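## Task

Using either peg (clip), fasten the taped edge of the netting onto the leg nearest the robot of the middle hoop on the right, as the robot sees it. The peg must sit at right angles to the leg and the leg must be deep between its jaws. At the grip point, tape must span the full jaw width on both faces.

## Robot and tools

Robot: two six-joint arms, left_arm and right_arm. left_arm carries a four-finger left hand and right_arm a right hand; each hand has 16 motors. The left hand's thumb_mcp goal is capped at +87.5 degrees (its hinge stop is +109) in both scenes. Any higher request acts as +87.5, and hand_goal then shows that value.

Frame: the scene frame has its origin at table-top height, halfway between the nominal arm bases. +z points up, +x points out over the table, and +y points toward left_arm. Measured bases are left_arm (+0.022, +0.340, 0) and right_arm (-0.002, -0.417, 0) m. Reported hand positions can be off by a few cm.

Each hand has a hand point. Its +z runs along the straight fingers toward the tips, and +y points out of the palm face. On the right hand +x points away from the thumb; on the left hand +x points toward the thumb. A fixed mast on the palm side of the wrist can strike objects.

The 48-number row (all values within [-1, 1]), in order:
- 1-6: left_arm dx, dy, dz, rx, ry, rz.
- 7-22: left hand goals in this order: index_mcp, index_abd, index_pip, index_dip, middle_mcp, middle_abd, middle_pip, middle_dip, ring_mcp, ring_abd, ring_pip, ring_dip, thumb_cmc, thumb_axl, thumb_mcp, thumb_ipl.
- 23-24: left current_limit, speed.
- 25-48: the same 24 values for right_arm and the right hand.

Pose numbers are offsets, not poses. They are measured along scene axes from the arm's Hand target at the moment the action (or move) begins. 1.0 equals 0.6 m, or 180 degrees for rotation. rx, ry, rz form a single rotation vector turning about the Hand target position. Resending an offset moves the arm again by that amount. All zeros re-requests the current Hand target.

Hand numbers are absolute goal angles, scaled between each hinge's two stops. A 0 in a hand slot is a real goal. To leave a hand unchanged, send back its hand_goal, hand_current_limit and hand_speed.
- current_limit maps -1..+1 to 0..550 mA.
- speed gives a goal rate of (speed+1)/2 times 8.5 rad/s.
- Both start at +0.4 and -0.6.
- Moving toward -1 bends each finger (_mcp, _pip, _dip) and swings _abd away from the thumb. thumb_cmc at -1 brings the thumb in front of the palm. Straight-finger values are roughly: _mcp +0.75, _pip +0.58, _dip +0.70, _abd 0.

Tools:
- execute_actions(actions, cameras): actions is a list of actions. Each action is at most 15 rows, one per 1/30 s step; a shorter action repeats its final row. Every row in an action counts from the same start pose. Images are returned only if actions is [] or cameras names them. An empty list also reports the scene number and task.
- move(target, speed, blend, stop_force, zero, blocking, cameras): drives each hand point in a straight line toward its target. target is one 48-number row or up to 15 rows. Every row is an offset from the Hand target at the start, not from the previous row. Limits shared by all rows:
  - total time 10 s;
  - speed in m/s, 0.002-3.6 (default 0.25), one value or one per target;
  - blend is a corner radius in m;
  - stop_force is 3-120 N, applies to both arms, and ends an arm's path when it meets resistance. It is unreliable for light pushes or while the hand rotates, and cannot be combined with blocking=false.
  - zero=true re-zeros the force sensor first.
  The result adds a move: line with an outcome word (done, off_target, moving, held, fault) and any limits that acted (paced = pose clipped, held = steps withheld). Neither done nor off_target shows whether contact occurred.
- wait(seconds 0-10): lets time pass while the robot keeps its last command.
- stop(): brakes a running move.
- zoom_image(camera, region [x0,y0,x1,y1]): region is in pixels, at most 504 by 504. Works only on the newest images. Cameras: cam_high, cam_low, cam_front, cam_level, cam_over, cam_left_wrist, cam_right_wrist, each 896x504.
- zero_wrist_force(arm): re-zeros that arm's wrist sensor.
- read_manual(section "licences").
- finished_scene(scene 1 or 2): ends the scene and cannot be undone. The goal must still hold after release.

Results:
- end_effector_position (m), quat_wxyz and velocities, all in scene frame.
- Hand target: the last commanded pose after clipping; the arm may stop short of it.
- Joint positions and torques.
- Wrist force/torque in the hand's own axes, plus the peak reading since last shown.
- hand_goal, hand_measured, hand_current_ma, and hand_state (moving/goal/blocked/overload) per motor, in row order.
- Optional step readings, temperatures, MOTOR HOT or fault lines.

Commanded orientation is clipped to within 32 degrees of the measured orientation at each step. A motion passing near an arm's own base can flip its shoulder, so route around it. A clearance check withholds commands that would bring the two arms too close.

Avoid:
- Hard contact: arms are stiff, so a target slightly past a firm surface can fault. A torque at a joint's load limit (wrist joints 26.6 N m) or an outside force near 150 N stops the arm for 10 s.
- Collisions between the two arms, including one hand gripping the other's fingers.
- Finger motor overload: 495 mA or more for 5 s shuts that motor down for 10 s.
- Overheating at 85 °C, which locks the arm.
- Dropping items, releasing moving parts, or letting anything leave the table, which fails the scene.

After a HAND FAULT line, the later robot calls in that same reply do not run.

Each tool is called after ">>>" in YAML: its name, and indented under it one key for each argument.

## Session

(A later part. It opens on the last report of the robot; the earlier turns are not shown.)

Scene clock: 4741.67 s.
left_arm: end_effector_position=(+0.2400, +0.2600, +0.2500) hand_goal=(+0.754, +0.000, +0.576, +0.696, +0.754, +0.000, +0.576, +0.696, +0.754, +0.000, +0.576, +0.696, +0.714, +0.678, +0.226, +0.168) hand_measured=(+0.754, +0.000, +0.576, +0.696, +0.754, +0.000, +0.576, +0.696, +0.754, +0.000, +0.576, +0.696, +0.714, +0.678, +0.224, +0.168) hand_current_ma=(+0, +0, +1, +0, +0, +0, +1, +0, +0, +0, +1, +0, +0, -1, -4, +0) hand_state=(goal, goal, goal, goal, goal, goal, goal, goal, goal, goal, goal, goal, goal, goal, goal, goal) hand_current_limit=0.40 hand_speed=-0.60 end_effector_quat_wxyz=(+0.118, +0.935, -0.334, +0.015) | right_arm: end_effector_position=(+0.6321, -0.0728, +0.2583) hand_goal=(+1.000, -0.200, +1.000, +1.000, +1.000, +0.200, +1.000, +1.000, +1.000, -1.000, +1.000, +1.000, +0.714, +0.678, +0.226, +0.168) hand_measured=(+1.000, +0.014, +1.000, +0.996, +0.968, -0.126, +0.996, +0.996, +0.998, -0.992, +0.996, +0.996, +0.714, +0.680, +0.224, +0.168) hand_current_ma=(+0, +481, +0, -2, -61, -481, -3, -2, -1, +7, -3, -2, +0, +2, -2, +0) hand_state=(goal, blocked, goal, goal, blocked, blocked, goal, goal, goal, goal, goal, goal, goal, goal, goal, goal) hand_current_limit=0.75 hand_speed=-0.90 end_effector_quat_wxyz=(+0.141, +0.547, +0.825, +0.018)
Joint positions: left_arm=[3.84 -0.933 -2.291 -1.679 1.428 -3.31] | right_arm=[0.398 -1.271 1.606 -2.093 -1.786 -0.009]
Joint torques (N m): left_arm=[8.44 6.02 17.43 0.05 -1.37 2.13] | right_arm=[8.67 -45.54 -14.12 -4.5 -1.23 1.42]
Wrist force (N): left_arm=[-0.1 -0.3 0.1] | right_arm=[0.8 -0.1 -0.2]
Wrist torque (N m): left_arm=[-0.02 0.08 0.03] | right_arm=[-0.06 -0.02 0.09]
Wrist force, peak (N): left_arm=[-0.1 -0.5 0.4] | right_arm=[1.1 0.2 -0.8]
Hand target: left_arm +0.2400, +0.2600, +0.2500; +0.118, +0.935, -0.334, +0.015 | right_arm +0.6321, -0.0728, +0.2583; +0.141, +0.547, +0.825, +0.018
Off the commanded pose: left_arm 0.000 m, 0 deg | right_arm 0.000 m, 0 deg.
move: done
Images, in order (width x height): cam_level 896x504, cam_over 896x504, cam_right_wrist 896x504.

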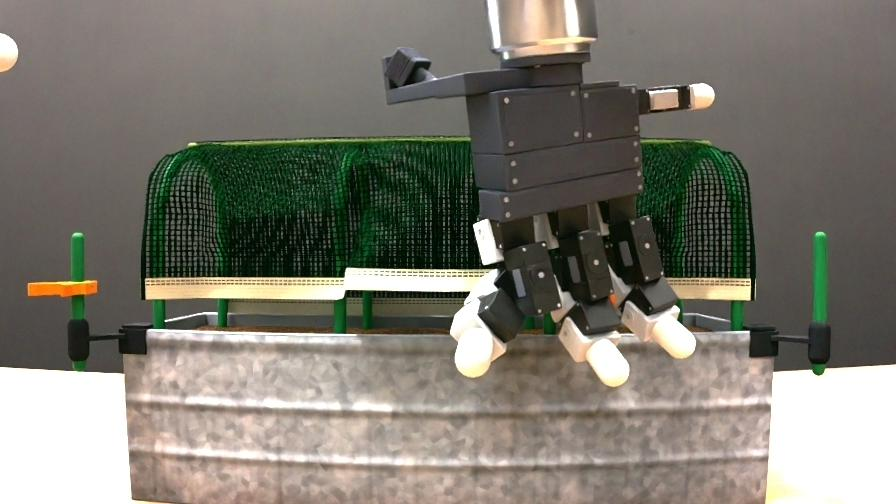

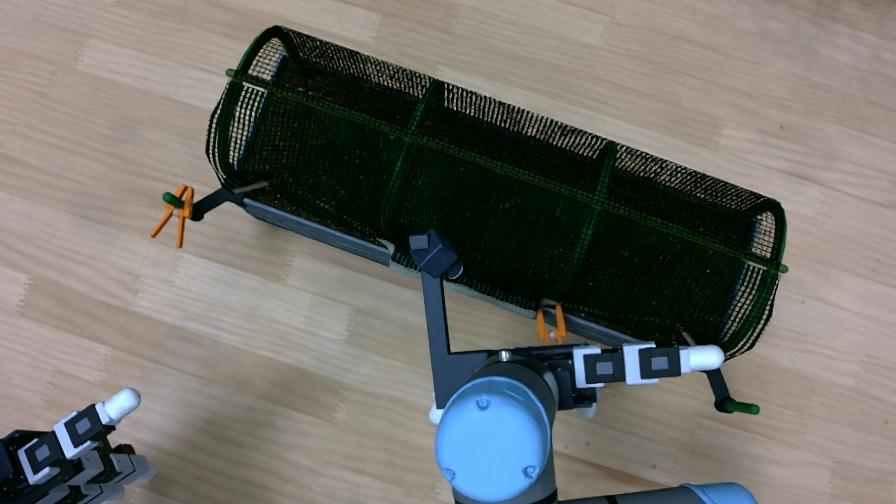

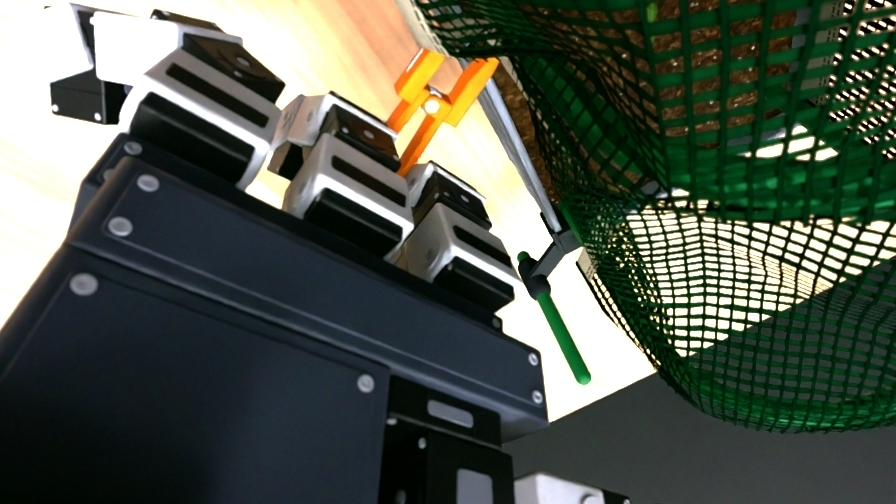

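>>> zoom_image:
  camera: "cam_right_wrist"
  region: [390, 0, 510, 100]

>>> zoom_image:
  camera: "cam_over"
  region: [525, 280, 585, 350]

Scaled by 4.200.

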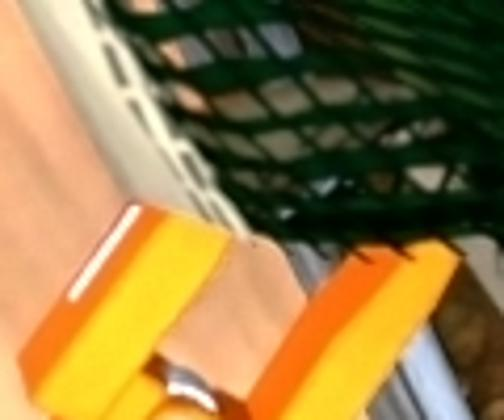

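Scaled by 7.200.

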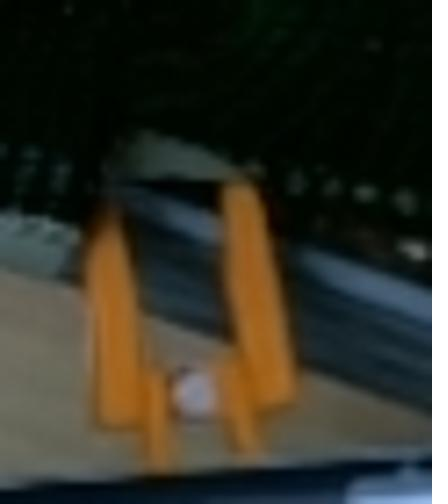

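>>> move:
  target: [0,0,0,0,0,0,0.754,0,0.576,0.696,0.754,0,0.576,0.696,0.754,0,0.576,0.696,0.714,0.678,0.226,0.168,0.4,-0.6,0.0149,0.0076,0,0,0,0,1,-0.2,1,1,1,0.2,1,1,1,-1,1,1,0.714,0.678,0.226,0.168,0.78,-0.9]
  speed: 0.02
  stop_force: 8
  cameras: ["cam_level", "cam_right_wrist", "cam_over"]

>>> zoom_image:
  camera: "cam_over"
  region: [525, 270, 585, 340]

>>> zoom_image:
  camera: "cam_right_wrist"
  region: [380, 0, 540, 130]

>>> zoom_image:
  camera: "cam_level"
  region: [440, 230, 640, 330]

Scene clock: 4815.03 s.
left_arm: end_effector_position=(+0.2400, +0.2600, +0.2500) hand_goal=(+0.754, +0.000, +0.576, +0.696, +0.754, +0.000, +0.576, +0.696, +0.754, +0.000, +0.576, +0.696, +0.714, +0.678, +0.226, +0.168) hand_measured=(+0.754, +0.000, +0.576, +0.696, +0.754, +0.000, +0.576, +0.696, +0.754, +0.000, +0.576, +0.696, +0.714, +0.678, +0.224, +0.168) hand_current_ma=(+0, +0, +1, +0, +0, +0, +1, +0, +0, +0, +1, +0, +0, -1, -4, +0) hand_state=(goal, goal, goal, goal, goal, goal, goal, goal, goal, goal, goal, goal, goal, goal, goal, goal) hand_current_limit=0.40 hand_speed=-0.60 end_effector_quat_wxyz=(+0.118, +0.935, -0.334, +0.015) | right_arm: end_effector_position=(+0.6410, -0.0683, +0.2583) hand_goal=(+1.000, -0.200, +1.000, +1.000, +1.000, +0.200, +1.000, +1.000, +1.000, -1.000, +1.000, +1.000, +0.714, +0.678, +0.226, +0.168) hand_measured=(+1.000, -0.028, +1.000, +0.996, +0.958, -0.108, +0.994, +0.996, +0.998, -0.992, +0.996, +0.996, +0.714, +0.680, +0.224, +0.168) hand_current_ma=(+0, +489, +0, -2, -86, -489, -5, -2, -1, +7, -3, -2, +0, +2, -2, +0) hand_state=(goal, blocked, goal, goal, blocked, blocked, goal, goal, goal, goal, goal, goal, goal, goal, goal, goal) hand_current_limit=0.78 hand_speed=-0.90 end_effector_quat_wxyz=(+0.141, +0.547, +0.825, +0.018)
Joint positions: left_arm=[3.84 -0.933 -2.291 -1.679 1.428 -3.31] | right_arm=[0.399 -1.249 1.575 -2.085 -1.787 -0.008]
Joint torques (N m): left_arm=[8.63 5.76 18.02 0.04 -1.35 2.07] | right_arm=[6.86 -47.19 -16.5 -4.36 -0.94 0.83]
Wrist force (N): left_arm=[0.0 -0.2 0.4] | right_arm=[0.5 -0.8 -0.4]
Wrist torque (N m): left_arm=[-0.04 0.07 0.03] | right_arm=[-0.06 -0.05 -0.01]
Wrist force, peak (N): left_arm=[-0.1 -0.5 0.5] | right_arm=[0.2 -2.2 -0.9]
Hand target: left_arm +0.2400, +0.2600, +0.2500; +0.118, +0.935, -0.334, +0.015 | right_arm +0.6410, -0.0683, +0.2583; +0.141, +0.547, +0.825, +0.018
Off the commanded pose: left_arm 0.000 m, 0 deg | right_arm 0.000 m, 0 deg.
move: done
Images, in order (width x height): cam_level 896x504, cam_over 896x504, cam_right_wrist 896x504.

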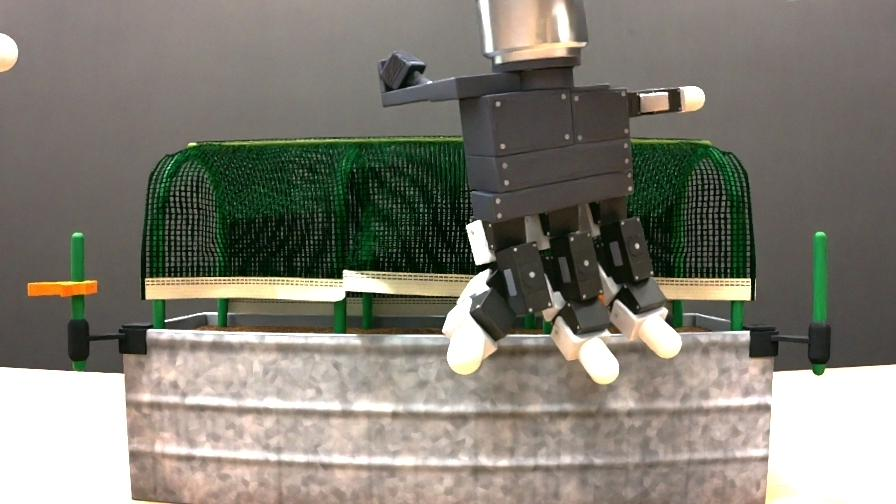

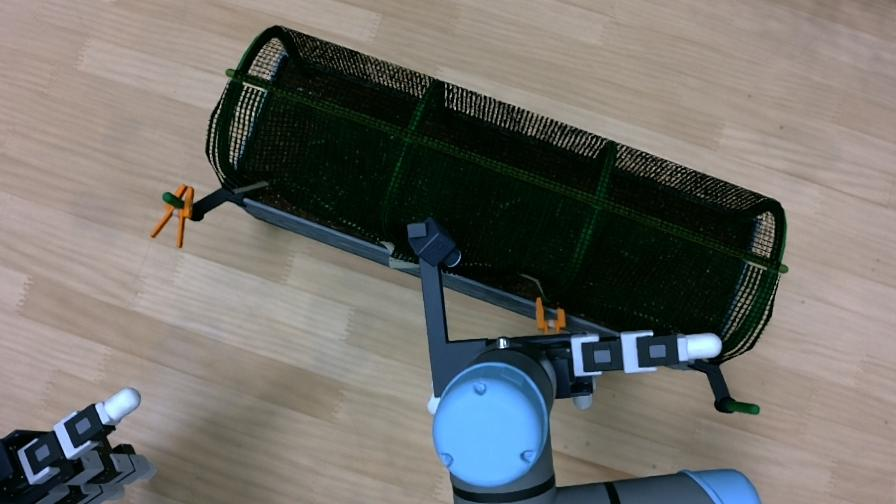

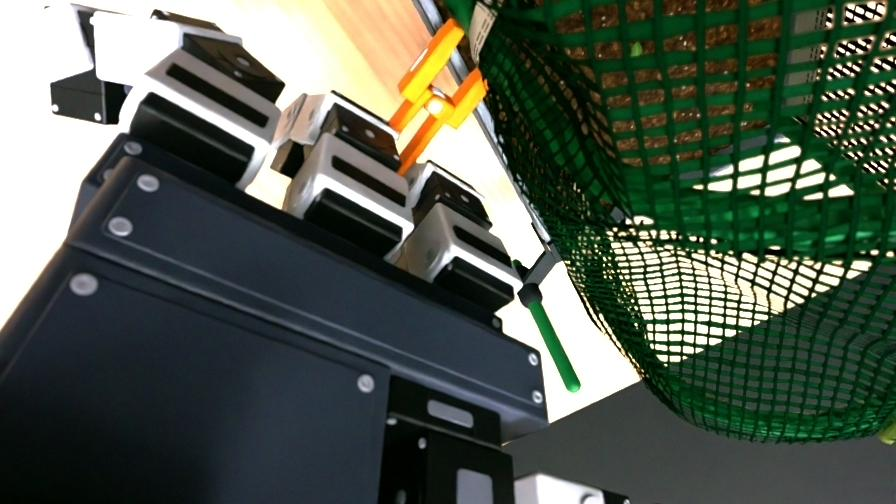

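Scaled by 7.200.

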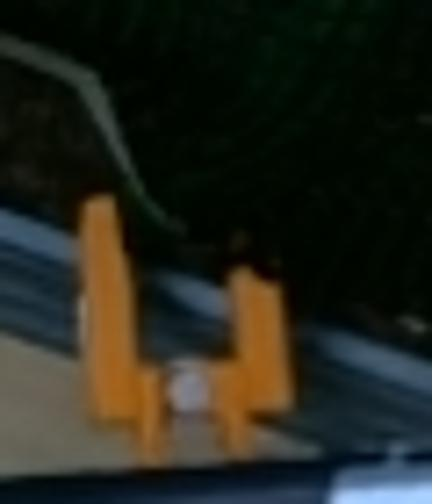

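Scaled by 3.150.

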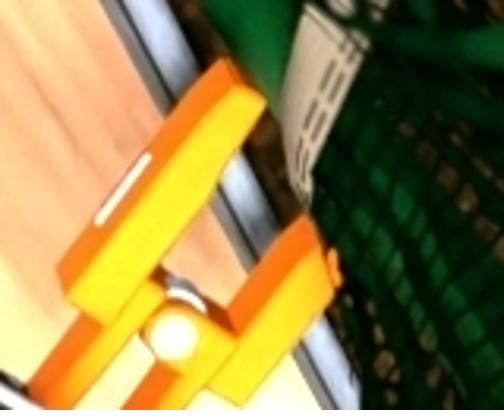

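Scaled by 2.520.

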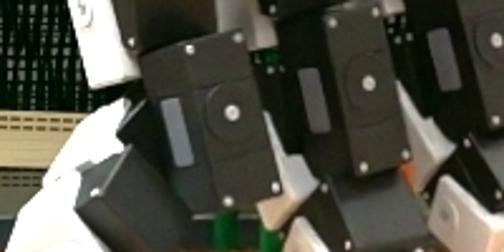

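>>> zoom_image:
  camera: "cam_right_wrist"
  region: [420, 0, 520, 80]

>>> zoom_image:
  camera: "cam_over"
  region: [510, 260, 570, 320]

Scaled by 5.040.

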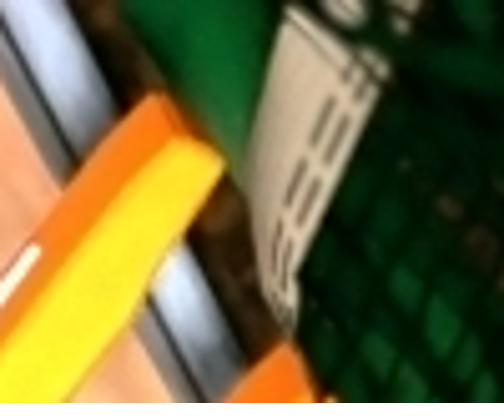

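Scaled by 8.400.

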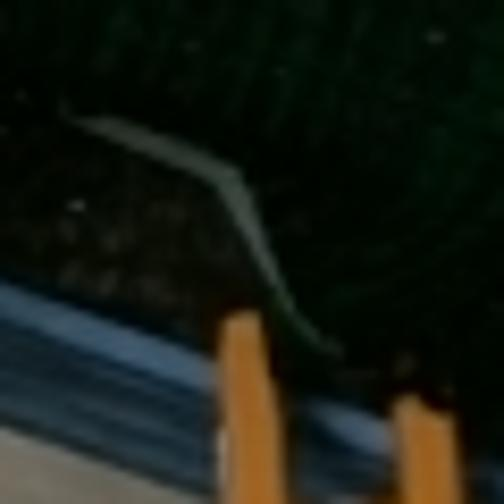

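>>> move:
  target: [0,0,0,0,0,0,0.754,0,0.576,0.696,0.754,0,0.576,0.696,0.754,0,0.576,0.696,0.714,0.678,0.226,0.168,0.4,-0.6,0.0163,0.0045,0,0,0,0,1,-0.2,1,1,1,0.2,1,1,1,-1,1,1,0.714,0.678,0.226,0.168,0.78,-0.9]
  speed: 0.02
  stop_force: 8
  cameras: ["cam_level", "cam_right_wrist", "cam_over"]

>>> zoom_image:
  camera: "cam_over"
  region: [520, 265, 580, 335]

>>> zoom_image:
  camera: "cam_right_wrist"
  region: [400, 0, 520, 100]

>>> zoom_image:
  camera: "cam_level"
  region: [440, 230, 640, 330]

Scene clock: 4978.63 s.
left_arm: end_effector_position=(+0.2400, +0.2600, +0.2500) hand_goal=(+0.754, +0.000, +0.576, +0.696, +0.754, +0.000, +0.576, +0.696, +0.754, +0.000, +0.576, +0.696, +0.714, +0.678, +0.226, +0.168) hand_measured=(+0.754, +0.000, +0.576, +0.696, +0.754, +0.000, +0.576, +0.696, +0.754, +0.000, +0.576, +0.696, +0.714, +0.678, +0.224, +0.168) hand_current_ma=(+0, +0, +1, +0, +0, +0, +1, +0, +0, +0, +1, +0, +0, -1, -4, +0) hand_state=(goal, goal, goal, goal, goal, goal, goal, goal, goal, goal, goal, goal, goal, goal, goal, goal) hand_current_limit=0.40 hand_speed=-0.60 end_effector_quat_wxyz=(+0.118, +0.935, -0.334, +0.015) | right_arm: end_effector_position=(+0.6508, -0.0656, +0.2583) hand_goal=(+1.000, -0.200, +1.000, +1.000, +1.000, +0.200, +1.000, +1.000, +1.000, -1.000, +1.000, +1.000, +0.714, +0.678, +0.226, +0.168) hand_measured=(+1.000, -0.040, +1.000, +0.996, +0.956, -0.092, +0.992, +0.996, +0.998, -0.992, +0.996, +0.996, +0.714, +0.680, +0.224, +0.168) hand_current_ma=(+0, +462, +0, -2, -95, -489, -8, -2, -1, +7, -3, -2, +0, +2, -2, +0) hand_state=(goal, blocked, goal, goal, blocked, blocked, goal, goal, goal, goal, goal, goal, goal, goal, goal, goal) hand_current_limit=0.78 hand_speed=-0.90 end_effector_quat_wxyz=(+0.141, +0.547, +0.825, +0.018)
Joint positions: left_arm=[3.84 -0.933 -2.291 -1.679 1.428 -3.31] | right_arm=[0.396 -1.227 1.546 -2.077 -1.786 -0.01]
Joint torques (N m): left_arm=[8.47 5.88 17.9 -0.07 -1.43 2.1] | right_arm=[3.57 -48.39 -15.7 -4.83 0.84 1.03]
Wrist force (N): left_arm=[-0.1 -0.4 0.4] | right_arm=[0.1 -2.2 -0.9]
Wrist torque (N m): left_arm=[-0.06 0.08 0.04] | right_arm=[0.06 -0.08 0.06]
Wrist force, peak (N): left_arm=[-0.1 -0.5 0.5] | right_arm=[-0.2 -2.9 -0.9]
Hand target: left_arm +0.2400, +0.2600, +0.2500; +0.118, +0.935, -0.334, +0.015 | right_arm +0.6508, -0.0656, +0.2583; +0.141, +0.547, +0.825, +0.018
Off the commanded pose: left_arm 0.000 m, 0 deg | right_arm 0.000 m, 0 deg.
move: done
Images, in order (width x height): cam_level 896x504, cam_over 896x504, cam_right_wrist 896x504.

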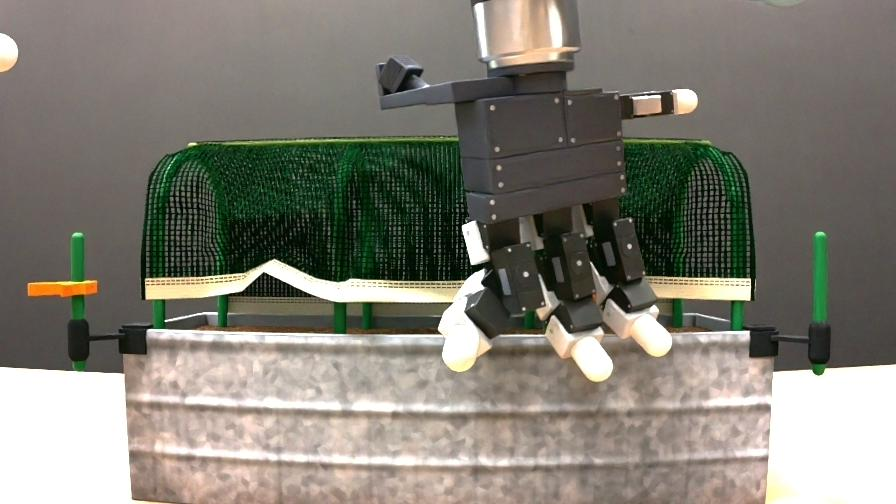

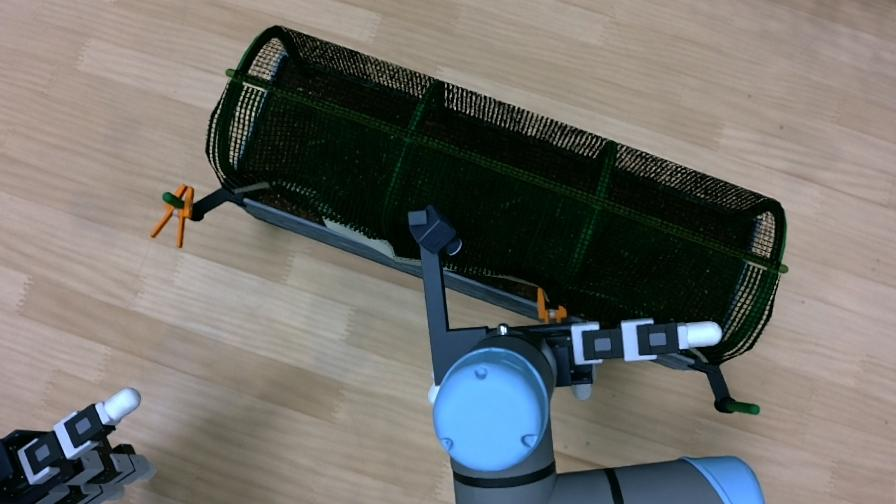

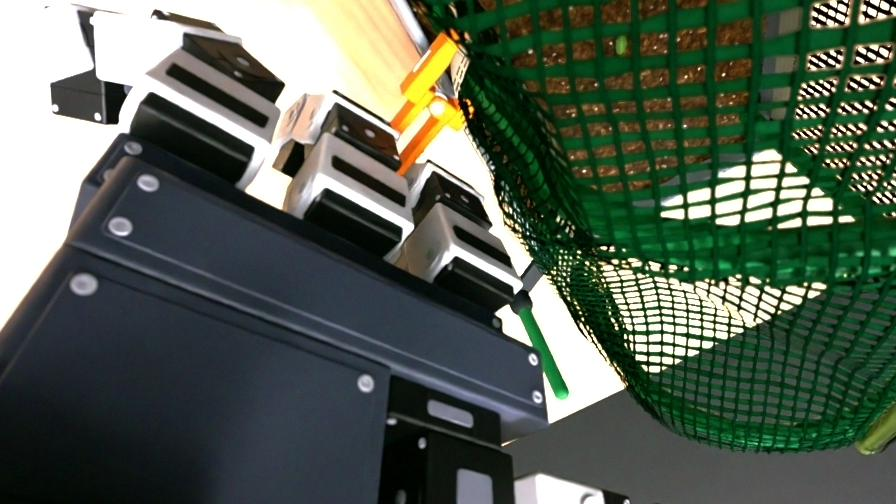

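Scaled by 7.200.

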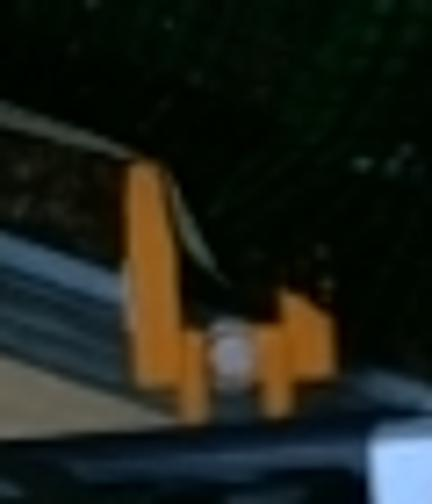

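Scaled by 4.200.

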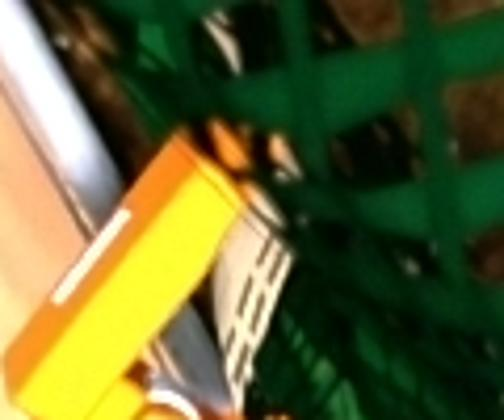

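Scaled by 2.520.

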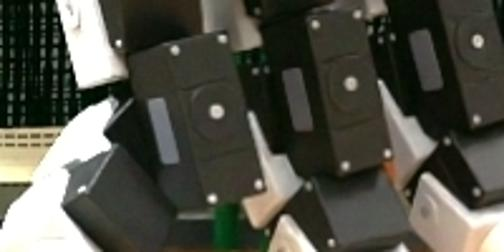

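>>> zoom_image:
  camera: "cam_right_wrist"
  region: [425, 60, 505, 130]

>>> zoom_image:
  camera: "cam_over"
  region: [535, 285, 615, 345]

Scaled by 6.300.

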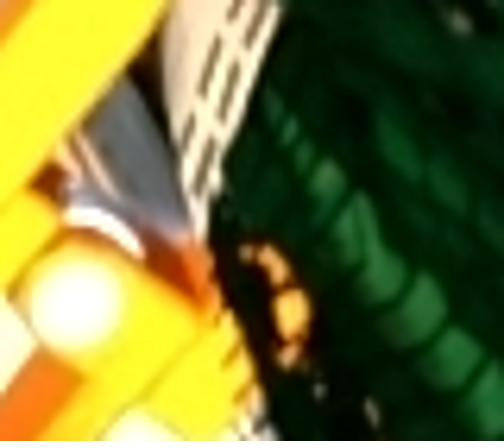

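Scaled by 6.300.

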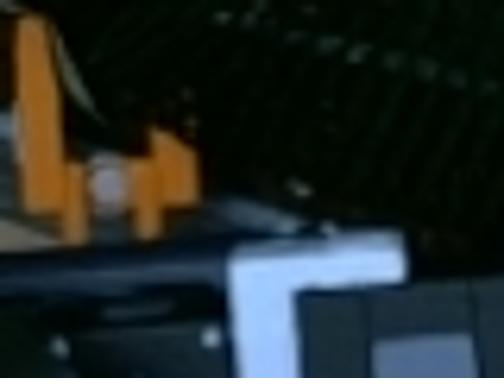

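>>> zoom_image:
  camera: "cam_level"
  region: [560, 240, 760, 340]

>>> zoom_image:
  camera: "cam_level"
  region: [560, 260, 640, 320]

Scaled by 2.520.

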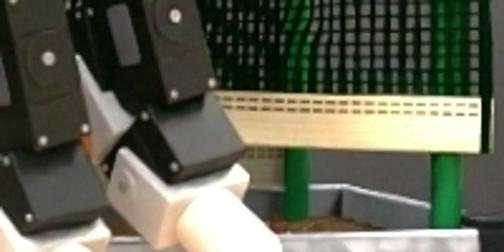

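Scaled by 6.300.

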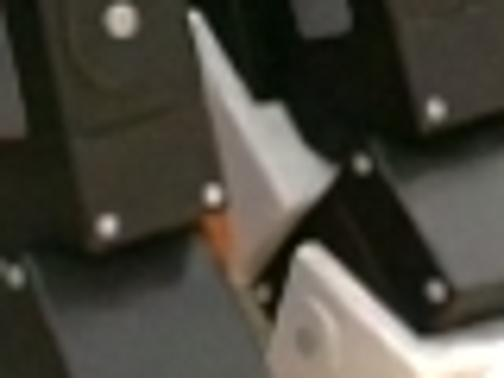

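>>> zoom_image:
  camera: "cam_over"
  region: [535, 280, 580, 325]

>>> zoom_image:
  camera: "cam_right_wrist"
  region: [440, 70, 500, 130]

Scaled by 11.200.

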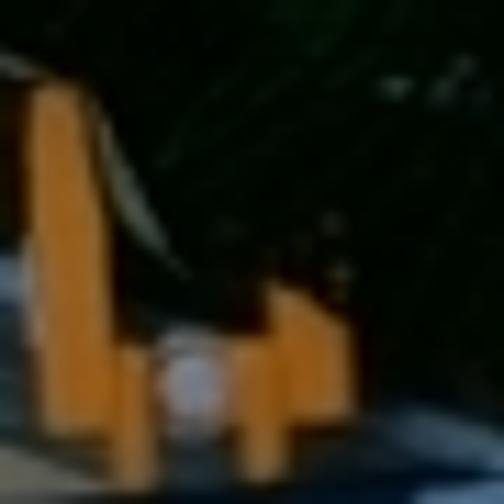

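Scaled by 8.400.

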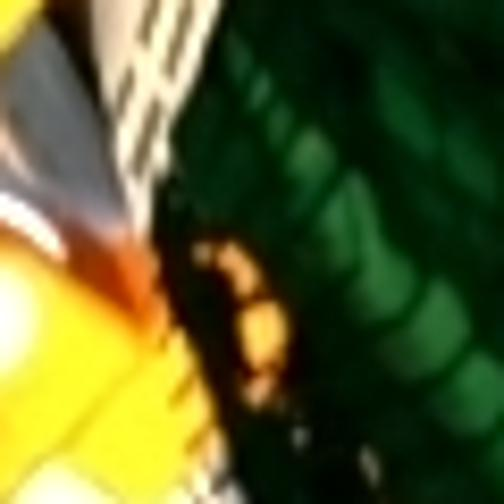

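>>> move:
  target: [0,0,0,0,0,0,0.754,0,0.576,0.696,0.754,0,0.576,0.696,0.754,0,0.576,0.696,0.714,0.678,0.226,0.168,0.4,-0.6,0.0119,0.006,0,0,0,0,1,-0.2,1,1,1,0.2,1,1,1,-1,1,1,0.714,0.678,0.226,0.168,0.78,-0.9]
  speed: 0.02
  stop_force: 10
  zero: false
  cameras: ["cam_level", "cam_right_wrist", "cam_over"]

>>> zoom_image:
  camera: "cam_over"
  region: [525, 270, 585, 330]

>>> zoom_image:
  camera: "cam_right_wrist"
  region: [400, 30, 520, 130]

Scene clock: 5068.83 s.
left_arm: end_effector_position=(+0.2400, +0.2600, +0.2500) hand_goal=(+0.754, +0.000, +0.576, +0.696, +0.754, +0.000, +0.576, +0.696, +0.754, +0.000, +0.576, +0.696, +0.714, +0.678, +0.226, +0.168) hand_measured=(+0.754, +0.000, +0.576, +0.696, +0.754, +0.000, +0.576, +0.696, +0.754, +0.000, +0.576, +0.696, +0.714, +0.678, +0.224, +0.168) hand_current_ma=(+0, +0, +1, +0, +0, +0, +1, +0, +0, +0, +1, +0, +0, -1, -4, +0) hand_state=(goal, goal, goal, goal, goal, goal, goal, goal, goal, goal, goal, goal, goal, goal, goal, goal) hand_current_limit=0.40 hand_speed=-0.60 end_effector_quat_wxyz=(+0.118, +0.935, -0.334, +0.015) | right_arm: end_effector_position=(+0.6579, -0.0620, +0.2583) hand_goal=(+1.000, -0.200, +1.000, +1.000, +1.000, +0.200, +1.000, +1.000, +1.000, -1.000, +1.000, +1.000, +0.714, +0.678, +0.226, +0.168) hand_measured=(+1.000, -0.046, +1.000, +0.996, +0.984, -0.084, +0.992, +0.996, +0.998, -0.992, +0.996, +0.996, +0.714, +0.680, +0.224, +0.168) hand_current_ma=(+0, +437, +0, -2, -20, -489, -8, -2, -1, +7, -3, -2, +0, +2, -2, +0) hand_state=(goal, blocked, goal, goal, goal, blocked, goal, goal, goal, goal, goal, goal, goal, goal, goal, goal) hand_current_limit=0.78 hand_speed=-0.90 end_effector_quat_wxyz=(+0.141, +0.547, +0.825, +0.018)
Joint positions: left_arm=[3.84 -0.933 -2.291 -1.679 1.428 -3.31] | right_arm=[0.397 -1.209 1.52 -2.07 -1.786 -0.01]
Joint torques (N m): left_arm=[8.23 6.07 17.48 -0.09 -1.39 2.06] | right_arm=[5.92 -49.6 -17.04 -5.55 -1.13 0.83]
Wrist force (N): left_arm=[-0.1 -0.4 0.4] | right_arm=[0.7 -5.1 -1.5]
Wrist torque (N m): left_arm=[-0.06 0.08 0.03] | right_arm=[0.21 -0.10 0.08]
Wrist force, peak (N): left_arm=[0.0 -0.5 0.5] | right_arm=[0.6 -6.0 -1.8]
Hand target: left_arm +0.2400, +0.2600, +0.2500; +0.118, +0.935, -0.334, +0.015 | right_arm +0.6579, -0.0620, +0.2583; +0.141, +0.547, +0.825, +0.018
Off the commanded pose: left_arm 0.000 m, 0 deg | right_arm 0.000 m, 0 deg.
move: done
Images, in order (width x height): cam_level 896x504, cam_over 896x504, cam_right_wrist 896x504.

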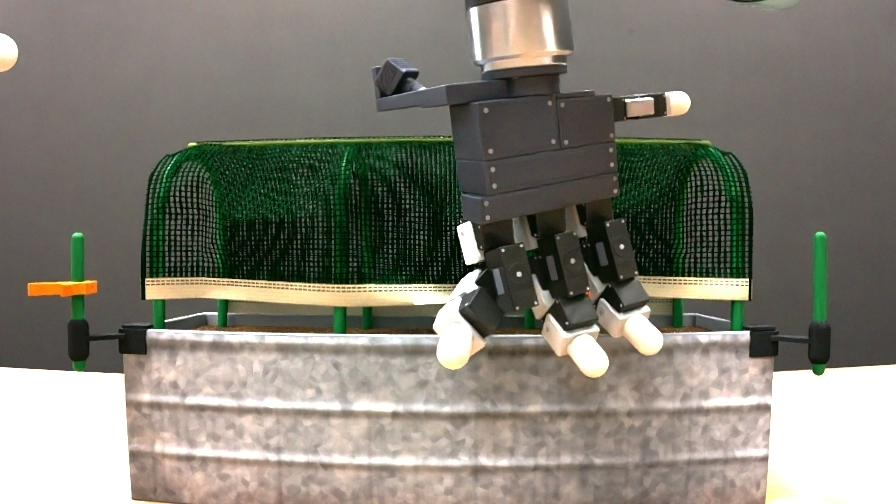

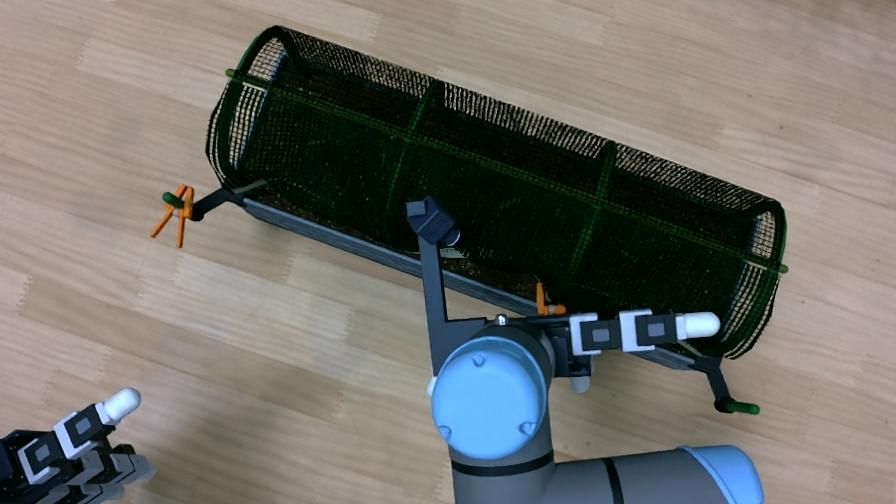

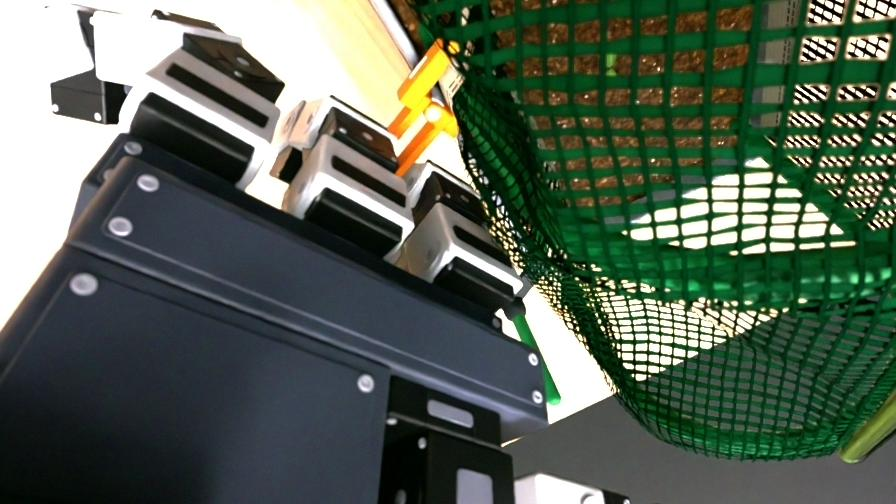

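Scaled by 8.400.

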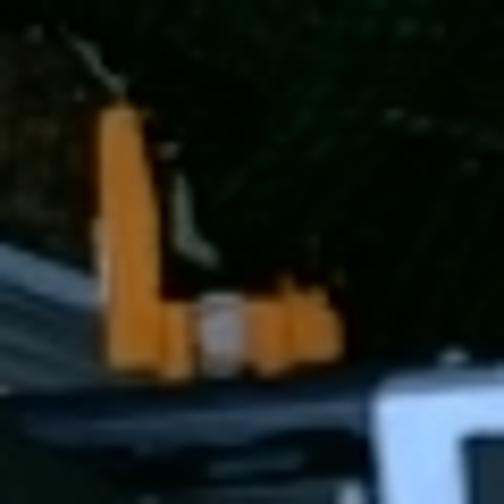

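Scaled by 4.200.

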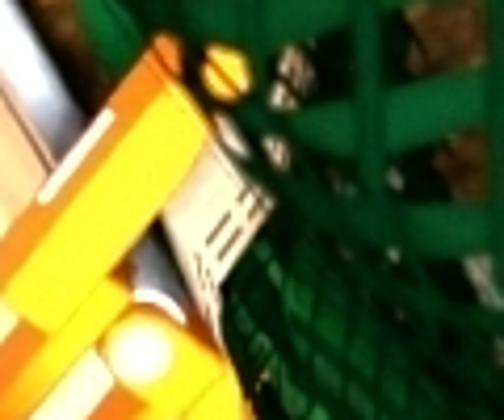

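>>> zoom_image:
  camera: "cam_level"
  region: [320, 260, 480, 340]

>>> zoom_image:
  camera: "cam_right_wrist"
  region: [420, 30, 490, 120]

Scaled by 3.150.

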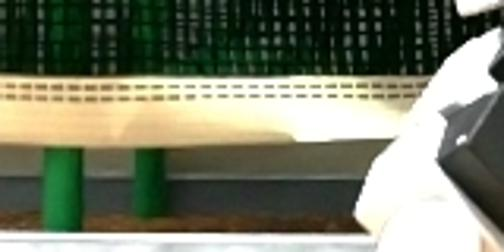

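Scaled by 5.600.

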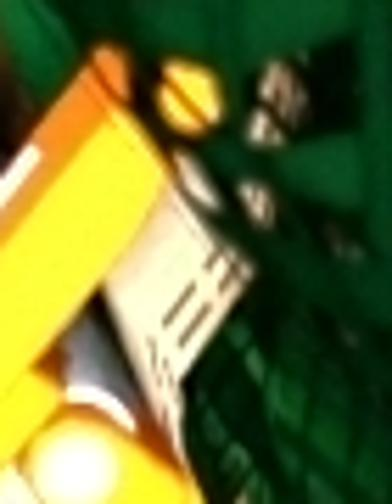

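>>> execute_actions:
  actions:
    - [[0,0,0,0,0,0,0.754,0,0.576,0.696,0.754,0,0.576,0.696,0.754,0,0.576,0.696,0.714,0.678,0.226,0.168,0.4,-0.6,0,0,0,0,0,0,1,0.1,1,1,1,-0.2,1,1,1,-1,1,1,0.714,0.678,0.226,0.168,0.78,-0.95]]
    - [[0,0,0,0,0,0,0.754,0,0.576,0.696,0.754,0,0.576,0.696,0.754,0,0.576,0.696,0.714,0.678,0.226,0.168,0.4,-0.6,0,0,0,0,0,0,1,0.1,1,1,1,-0.2,1,1,1,-1,1,1,0.714,0.678,0.226,0.168,0.78,-0.95]]
  cameras: ["cam_right_wrist", "cam_over"]

>>> zoom_image:
  camera: "cam_right_wrist"
  region: [380, 30, 500, 150]

>>> zoom_image:
  camera: "cam_over"
  region: [525, 270, 585, 330]

Scene clock: 5161.67 s.
left_arm: end_effector_position=(+0.2400, +0.2600, +0.2500) hand_goal=(+0.754, +0.000, +0.576, +0.696, +0.754, +0.000, +0.576, +0.696, +0.754, +0.000, +0.576, +0.696, +0.714, +0.678, +0.226, +0.168) hand_measured=(+0.754, +0.000, +0.576, +0.696, +0.754, +0.000, +0.576, +0.696, +0.754, +0.000, +0.576, +0.696, +0.714, +0.678, +0.224, +0.168) hand_current_ma=(+0, +0, +1, +0, +0, +0, +1, +0, +0, +0, +1, +0, +0, -1, -4, +0) hand_state=(goal, goal, goal, goal, goal, goal, goal, goal, goal, goal, goal, goal, goal, goal, goal, goal) hand_current_limit=0.40 hand_speed=-0.60 end_effector_quat_wxyz=(+0.118, +0.935, -0.334, +0.015) | right_arm: end_effector_position=(+0.6579, -0.0620, +0.2584) hand_goal=(+1.000, +0.100, +1.000, +1.000, +1.000, -0.200, +1.000, +1.000, +1.000, -1.000, +1.000, +1.000, +0.714, +0.678, +0.226, +0.168) hand_measured=(+0.998, +0.116, +1.000, +0.996, +0.992, -0.216, +0.992, +0.996, +0.998, -0.992, +0.996, +0.996, +0.714, +0.680, +0.224, +0.168) hand_current_ma=(-1, +17, +0, -2, -9, -17, -6, -2, -1, +7, -3, -2, +0, +2, -2, +0) hand_state=(goal, goal, goal, goal, goal, goal, goal, goal, goal, goal, goal, goal, goal, goal, goal, goal) hand_current_limit=0.78 hand_speed=-0.95 end_effector_quat_wxyz=(+0.141, +0.547, +0.825, +0.018)
Joint positions: left_arm=[3.84 -0.933 -2.291 -1.679 1.428 -3.31] | right_arm=[0.397 -1.209 1.52 -2.07 -1.786 -0.01]
Joint torques (N m): left_arm=[8.34 5.89 17.33 -0.03 -1.24 2.19] | right_arm=[-9.44 -48.75 -16.79 -3.83 0.8 -1.15]
Wrist force (N): left_arm=[-0.2 -0.2 0.4] | right_arm=[0.7 -0.7 -0.4]
Wrist torque (N m): left_arm=[-0.04 0.09 0.02] | right_arm=[-0.08 -0.04 0.04]
Wrist force, peak (N): left_arm=[-0.2 -0.5 0.5] | right_arm=[0.4 -5.7 -1.8]
Hand target: left_arm +0.2400, +0.2600, +0.2500; +0.118, +0.935, -0.334, +0.015 | right_arm +0.6579, -0.0620, +0.2583; +0.141, +0.547, +0.825, +0.018
Off the commanded pose: left_arm 0.000 m, 0 deg | right_arm 0.000 m, 0 deg.
Step readings (end_effector_position of left_arm | right_arm):
0: (+0.2400, +0.2600, +0.2500) | (+0.6579, -0.0620, +0.2583)
1: (+0.2400, +0.2600, +0.2500) | (+0.6579, -0.0620, +0.2583)
2: (+0.2400, +0.2600, +0.2500) | (+0.6579, -0.0620, +0.2583)
4: (+0.2400, +0.2600, +0.2500) | (+0.6579, -0.0620, +0.2583)
8: (+0.2400, +0.2600, +0.2500) | (+0.6579, -0.0620, +0.2583)
15: (+0.2400, +0.2600, +0.2500) | (+0.6579, -0.0620, +0.2583)
16: (+0.2400, +0.2600, +0.2500) | (+0.6579, -0.0620, +0.2583)
17: (+0.2400, +0.2600, +0.2500) | (+0.6579, -0.0620, +0.2583)
19: (+0.2400, +0.2600, +0.2500) | (+0.6579, -0.0620, +0.2583)
23: (+0.2400, +0.2600, +0.2500) | (+0.6579, -0.0620, +0.2583)
30: (+0.2400, +0.2600, +0.2500) | (+0.6579, -0.0620, +0.2584)
Images, in order (width x height): cam_over 896x504, cam_right_wrist 896x504.

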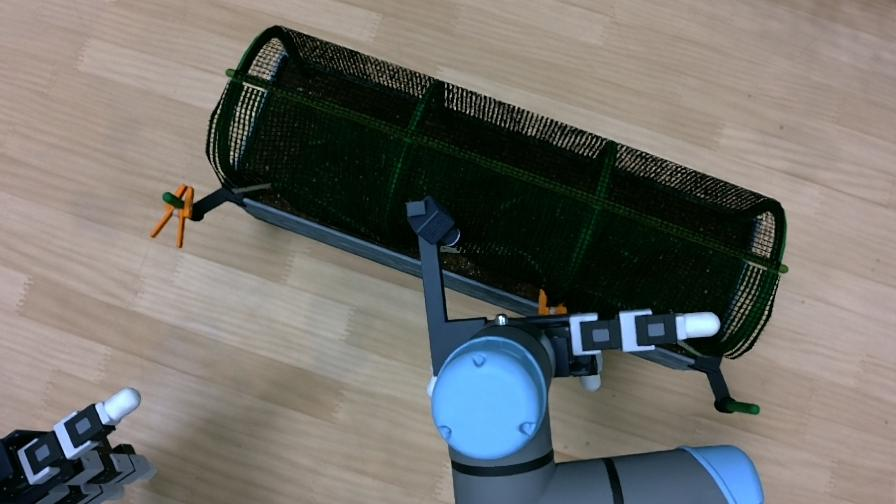

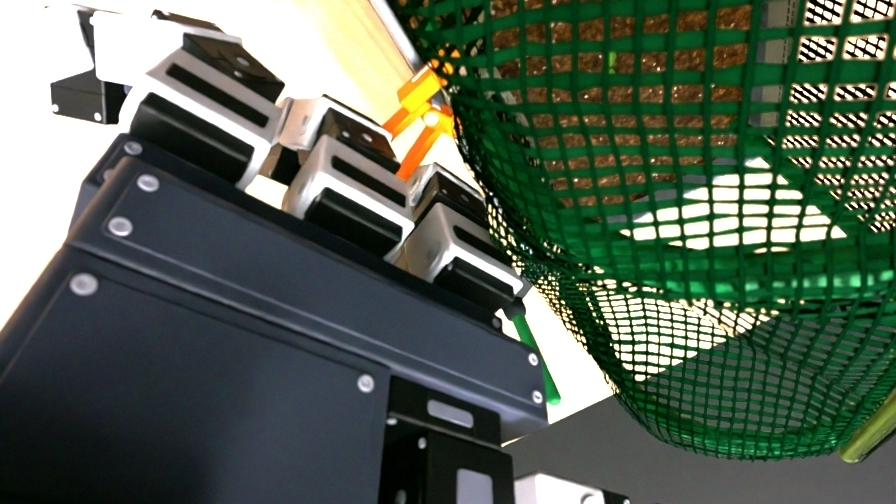

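Scaled by 4.200.

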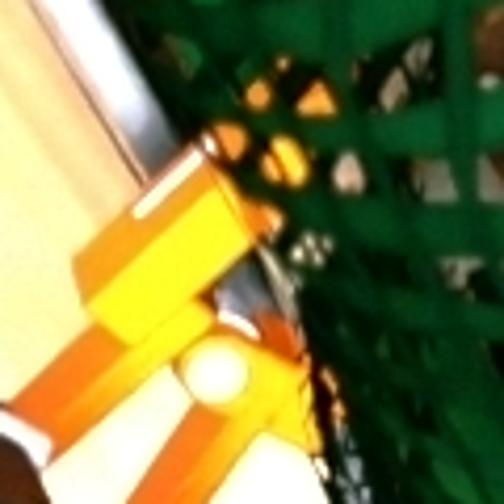

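Scaled by 8.400.

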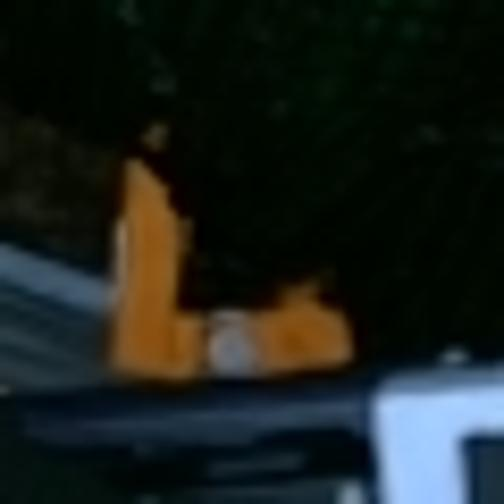

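>>> execute_actions:
  actions:
    - [[0,0,0,0,0,0,0.754,0,0.576,0.696,0.754,0,0.576,0.696,0.754,0,0.576,0.696,0.714,0.678,0.226,0.168,0.4,-0.6,0,0,0,0,0,0,1,0.7,1,1,1,-0.55,1,1,1,-1,1,1,0.714,0.678,0.226,0.168,0.6,-0.9]]
    - [[0,0,0,0,0,0,0.754,0,0.576,0.696,0.754,0,0.576,0.696,0.754,0,0.576,0.696,0.714,0.678,0.226,0.168,0.4,-0.6,0,0,0,0,0,0,1,0.7,1,1,1,-0.55,1,1,1,-1,1,1,0.714,0.678,0.226,0.168,0.6,-0.9]]
    - [[0,0,0,0,0,0,0.754,0,0.576,0.696,0.754,0,0.576,0.696,0.754,0,0.576,0.696,0.714,0.678,0.226,0.168,0.4,-0.6,0,0,0,0,0,0,1,0.7,1,1,1,-0.55,1,1,1,-1,1,1,0.714,0.678,0.226,0.168,0.6,-0.9]]
  cameras: ["cam_right_wrist", "cam_level"]

>>> zoom_image:
  camera: "cam_right_wrist"
  region: [380, 30, 500, 150]

>>> zoom_image:
  camera: "cam_level"
  region: [480, 230, 640, 330]

Scene clock: 5186.80 s.
left_arm: end_effector_position=(+0.2400, +0.2600, +0.2500) hand_goal=(+0.754, +0.000, +0.576, +0.696, +0.754, +0.000, +0.576, +0.696, +0.754, +0.000, +0.576, +0.696, +0.714, +0.678, +0.226, +0.168) hand_measured=(+0.754, +0.000, +0.576, +0.696, +0.754, +0.000, +0.576, +0.696, +0.754, +0.000, +0.576, +0.696, +0.714, +0.678, +0.224, +0.168) hand_current_ma=(+0, +0, +1, +0, +0, +0, +1, +0, +0, +0, +1, +0, +0, -1, -4, +0) hand_state=(goal, goal, goal, goal, goal, goal, goal, goal, goal, goal, goal, goal, goal, goal, goal, goal) hand_current_limit=0.40 hand_speed=-0.60 end_effector_quat_wxyz=(+0.118, +0.935, -0.334, +0.015) | right_arm: end_effector_position=(+0.6579, -0.0620, +0.2583) hand_goal=(+1.000, +0.700, +1.000, +1.000, +1.000, -0.550, +1.000, +1.000, +1.000, -1.000, +1.000, +1.000, +0.714, +0.678, +0.226, +0.168) hand_measured=(+0.998, +0.692, +1.000, +0.996, +0.992, -0.544, +0.994, +0.996, +0.998, -0.992, +0.996, +0.996, +0.714, +0.680, +0.224, +0.168) hand_current_ma=(-1, -7, +0, -2, -9, +4, -4, -2, -1, +7, -3, -2, +0, +2, -2, +0) hand_state=(goal, goal, goal, goal, goal, goal, goal, goal, goal, goal, goal, goal, goal, goal, goal, goal) hand_current_limit=0.60 hand_speed=-0.90 end_effector_quat_wxyz=(+0.141, +0.547, +0.825, +0.018)
Joint positions: left_arm=[3.84 -0.933 -2.291 -1.679 1.428 -3.31] | right_arm=[0.397 -1.209 1.52 -2.07 -1.786 -0.01]
Joint torques (N m): left_arm=[7.87 5.83 17.33 -0.01 -1.42 2.14] | right_arm=[-6.46 -46.44 -17.94 -1.33 1.08 -1.49]
Wrist force (N): left_arm=[0.1 -0.3 0.3] | right_arm=[0.9 -0.3 -0.6]
Wrist torque (N m): left_arm=[-0.04 0.06 0.04] | right_arm=[-0.02 -0.01 0.08]
Wrist force, peak (N): left_arm=[-0.1 -0.5 0.5] | right_arm=[1.4 -0.2 -0.8]
Hand target: left_arm +0.2400, +0.2600, +0.2500; +0.118, +0.935, -0.334, +0.015 | right_arm +0.6579, -0.0620, +0.2583; +0.141, +0.547, +0.825, +0.018
Off the commanded pose: left_arm 0.000 m, 0 deg | right_arm 0.000 m, 0 deg.
Step readings (end_effector_position of left_arm | right_arm):
0: (+0.2400, +0.2600, +0.2500) | (+0.6579, -0.0620, +0.2583)
1: (+0.2400, +0.2600, +0.2500) | (+0.6579, -0.0620, +0.2583)
2: (+0.2400, +0.2600, +0.2500) | (+0.6579, -0.0620, +0.2583)
4: (+0.2400, +0.2600, +0.2500) | (+0.6579, -0.0620, +0.2583)
8: (+0.2400, +0.2600, +0.2500) | (+0.6579, -0.0620, +0.2583)
15: (+0.2400, +0.2600, +0.2500) | (+0.6579, -0.0620, +0.2583)
16: (+0.2400, +0.2600, +0.2500) | (+0.6579, -0.0620, +0.2583)
17: (+0.2400, +0.2600, +0.2500) | (+0.6579, -0.0620, +0.2583)
19: (+0.2400, +0.2600, +0.2500) | (+0.6579, -0.0620, +0.2583)
23: (+0.2400, +0.2600, +0.2500) | (+0.6579, -0.0620, +0.2583)
30: (+0.2400, +0.2600, +0.2500) | (+0.6579, -0.0620, +0.2583)
31: (+0.2400, +0.2600, +0.2500) | (+0.6579, -0.0620, +0.2583)
32: (+0.2400, +0.2600, +0.2500) | (+0.6579, -0.0620, +0.2583)
34: (+0.2400, +0.2600, +0.2500) | (+0.6579, -0.0620, +0.2583)
38: (+0.2400, +0.2600, +0.2500) | (+0.6579, -0.0620, +0.2583)
45: (+0.2400, +0.2600, +0.2500) | (+0.6579, -0.0620, +0.2583)
Images, in order (width x height): cam_level 896x504, cam_right_wrist 896x504.

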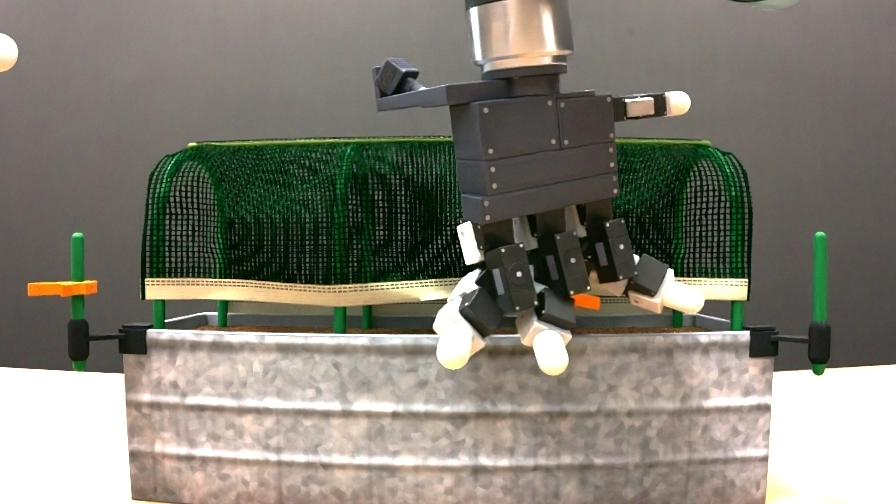

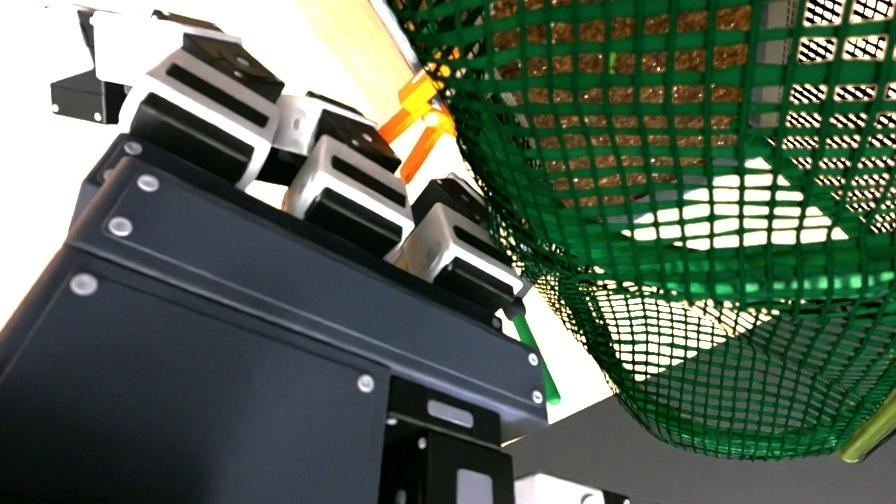

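Scaled by 4.200.

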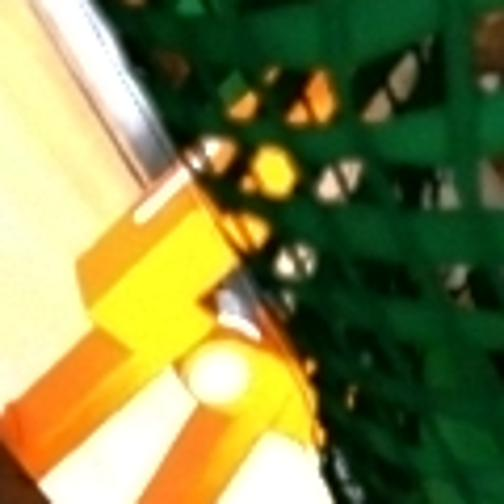

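Scaled by 3.150.

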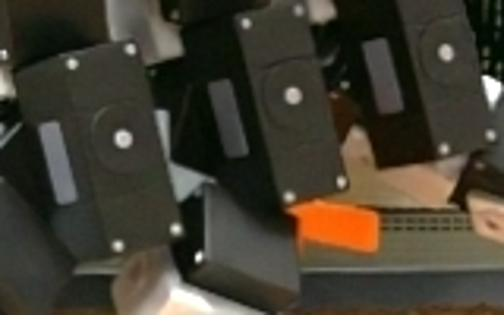

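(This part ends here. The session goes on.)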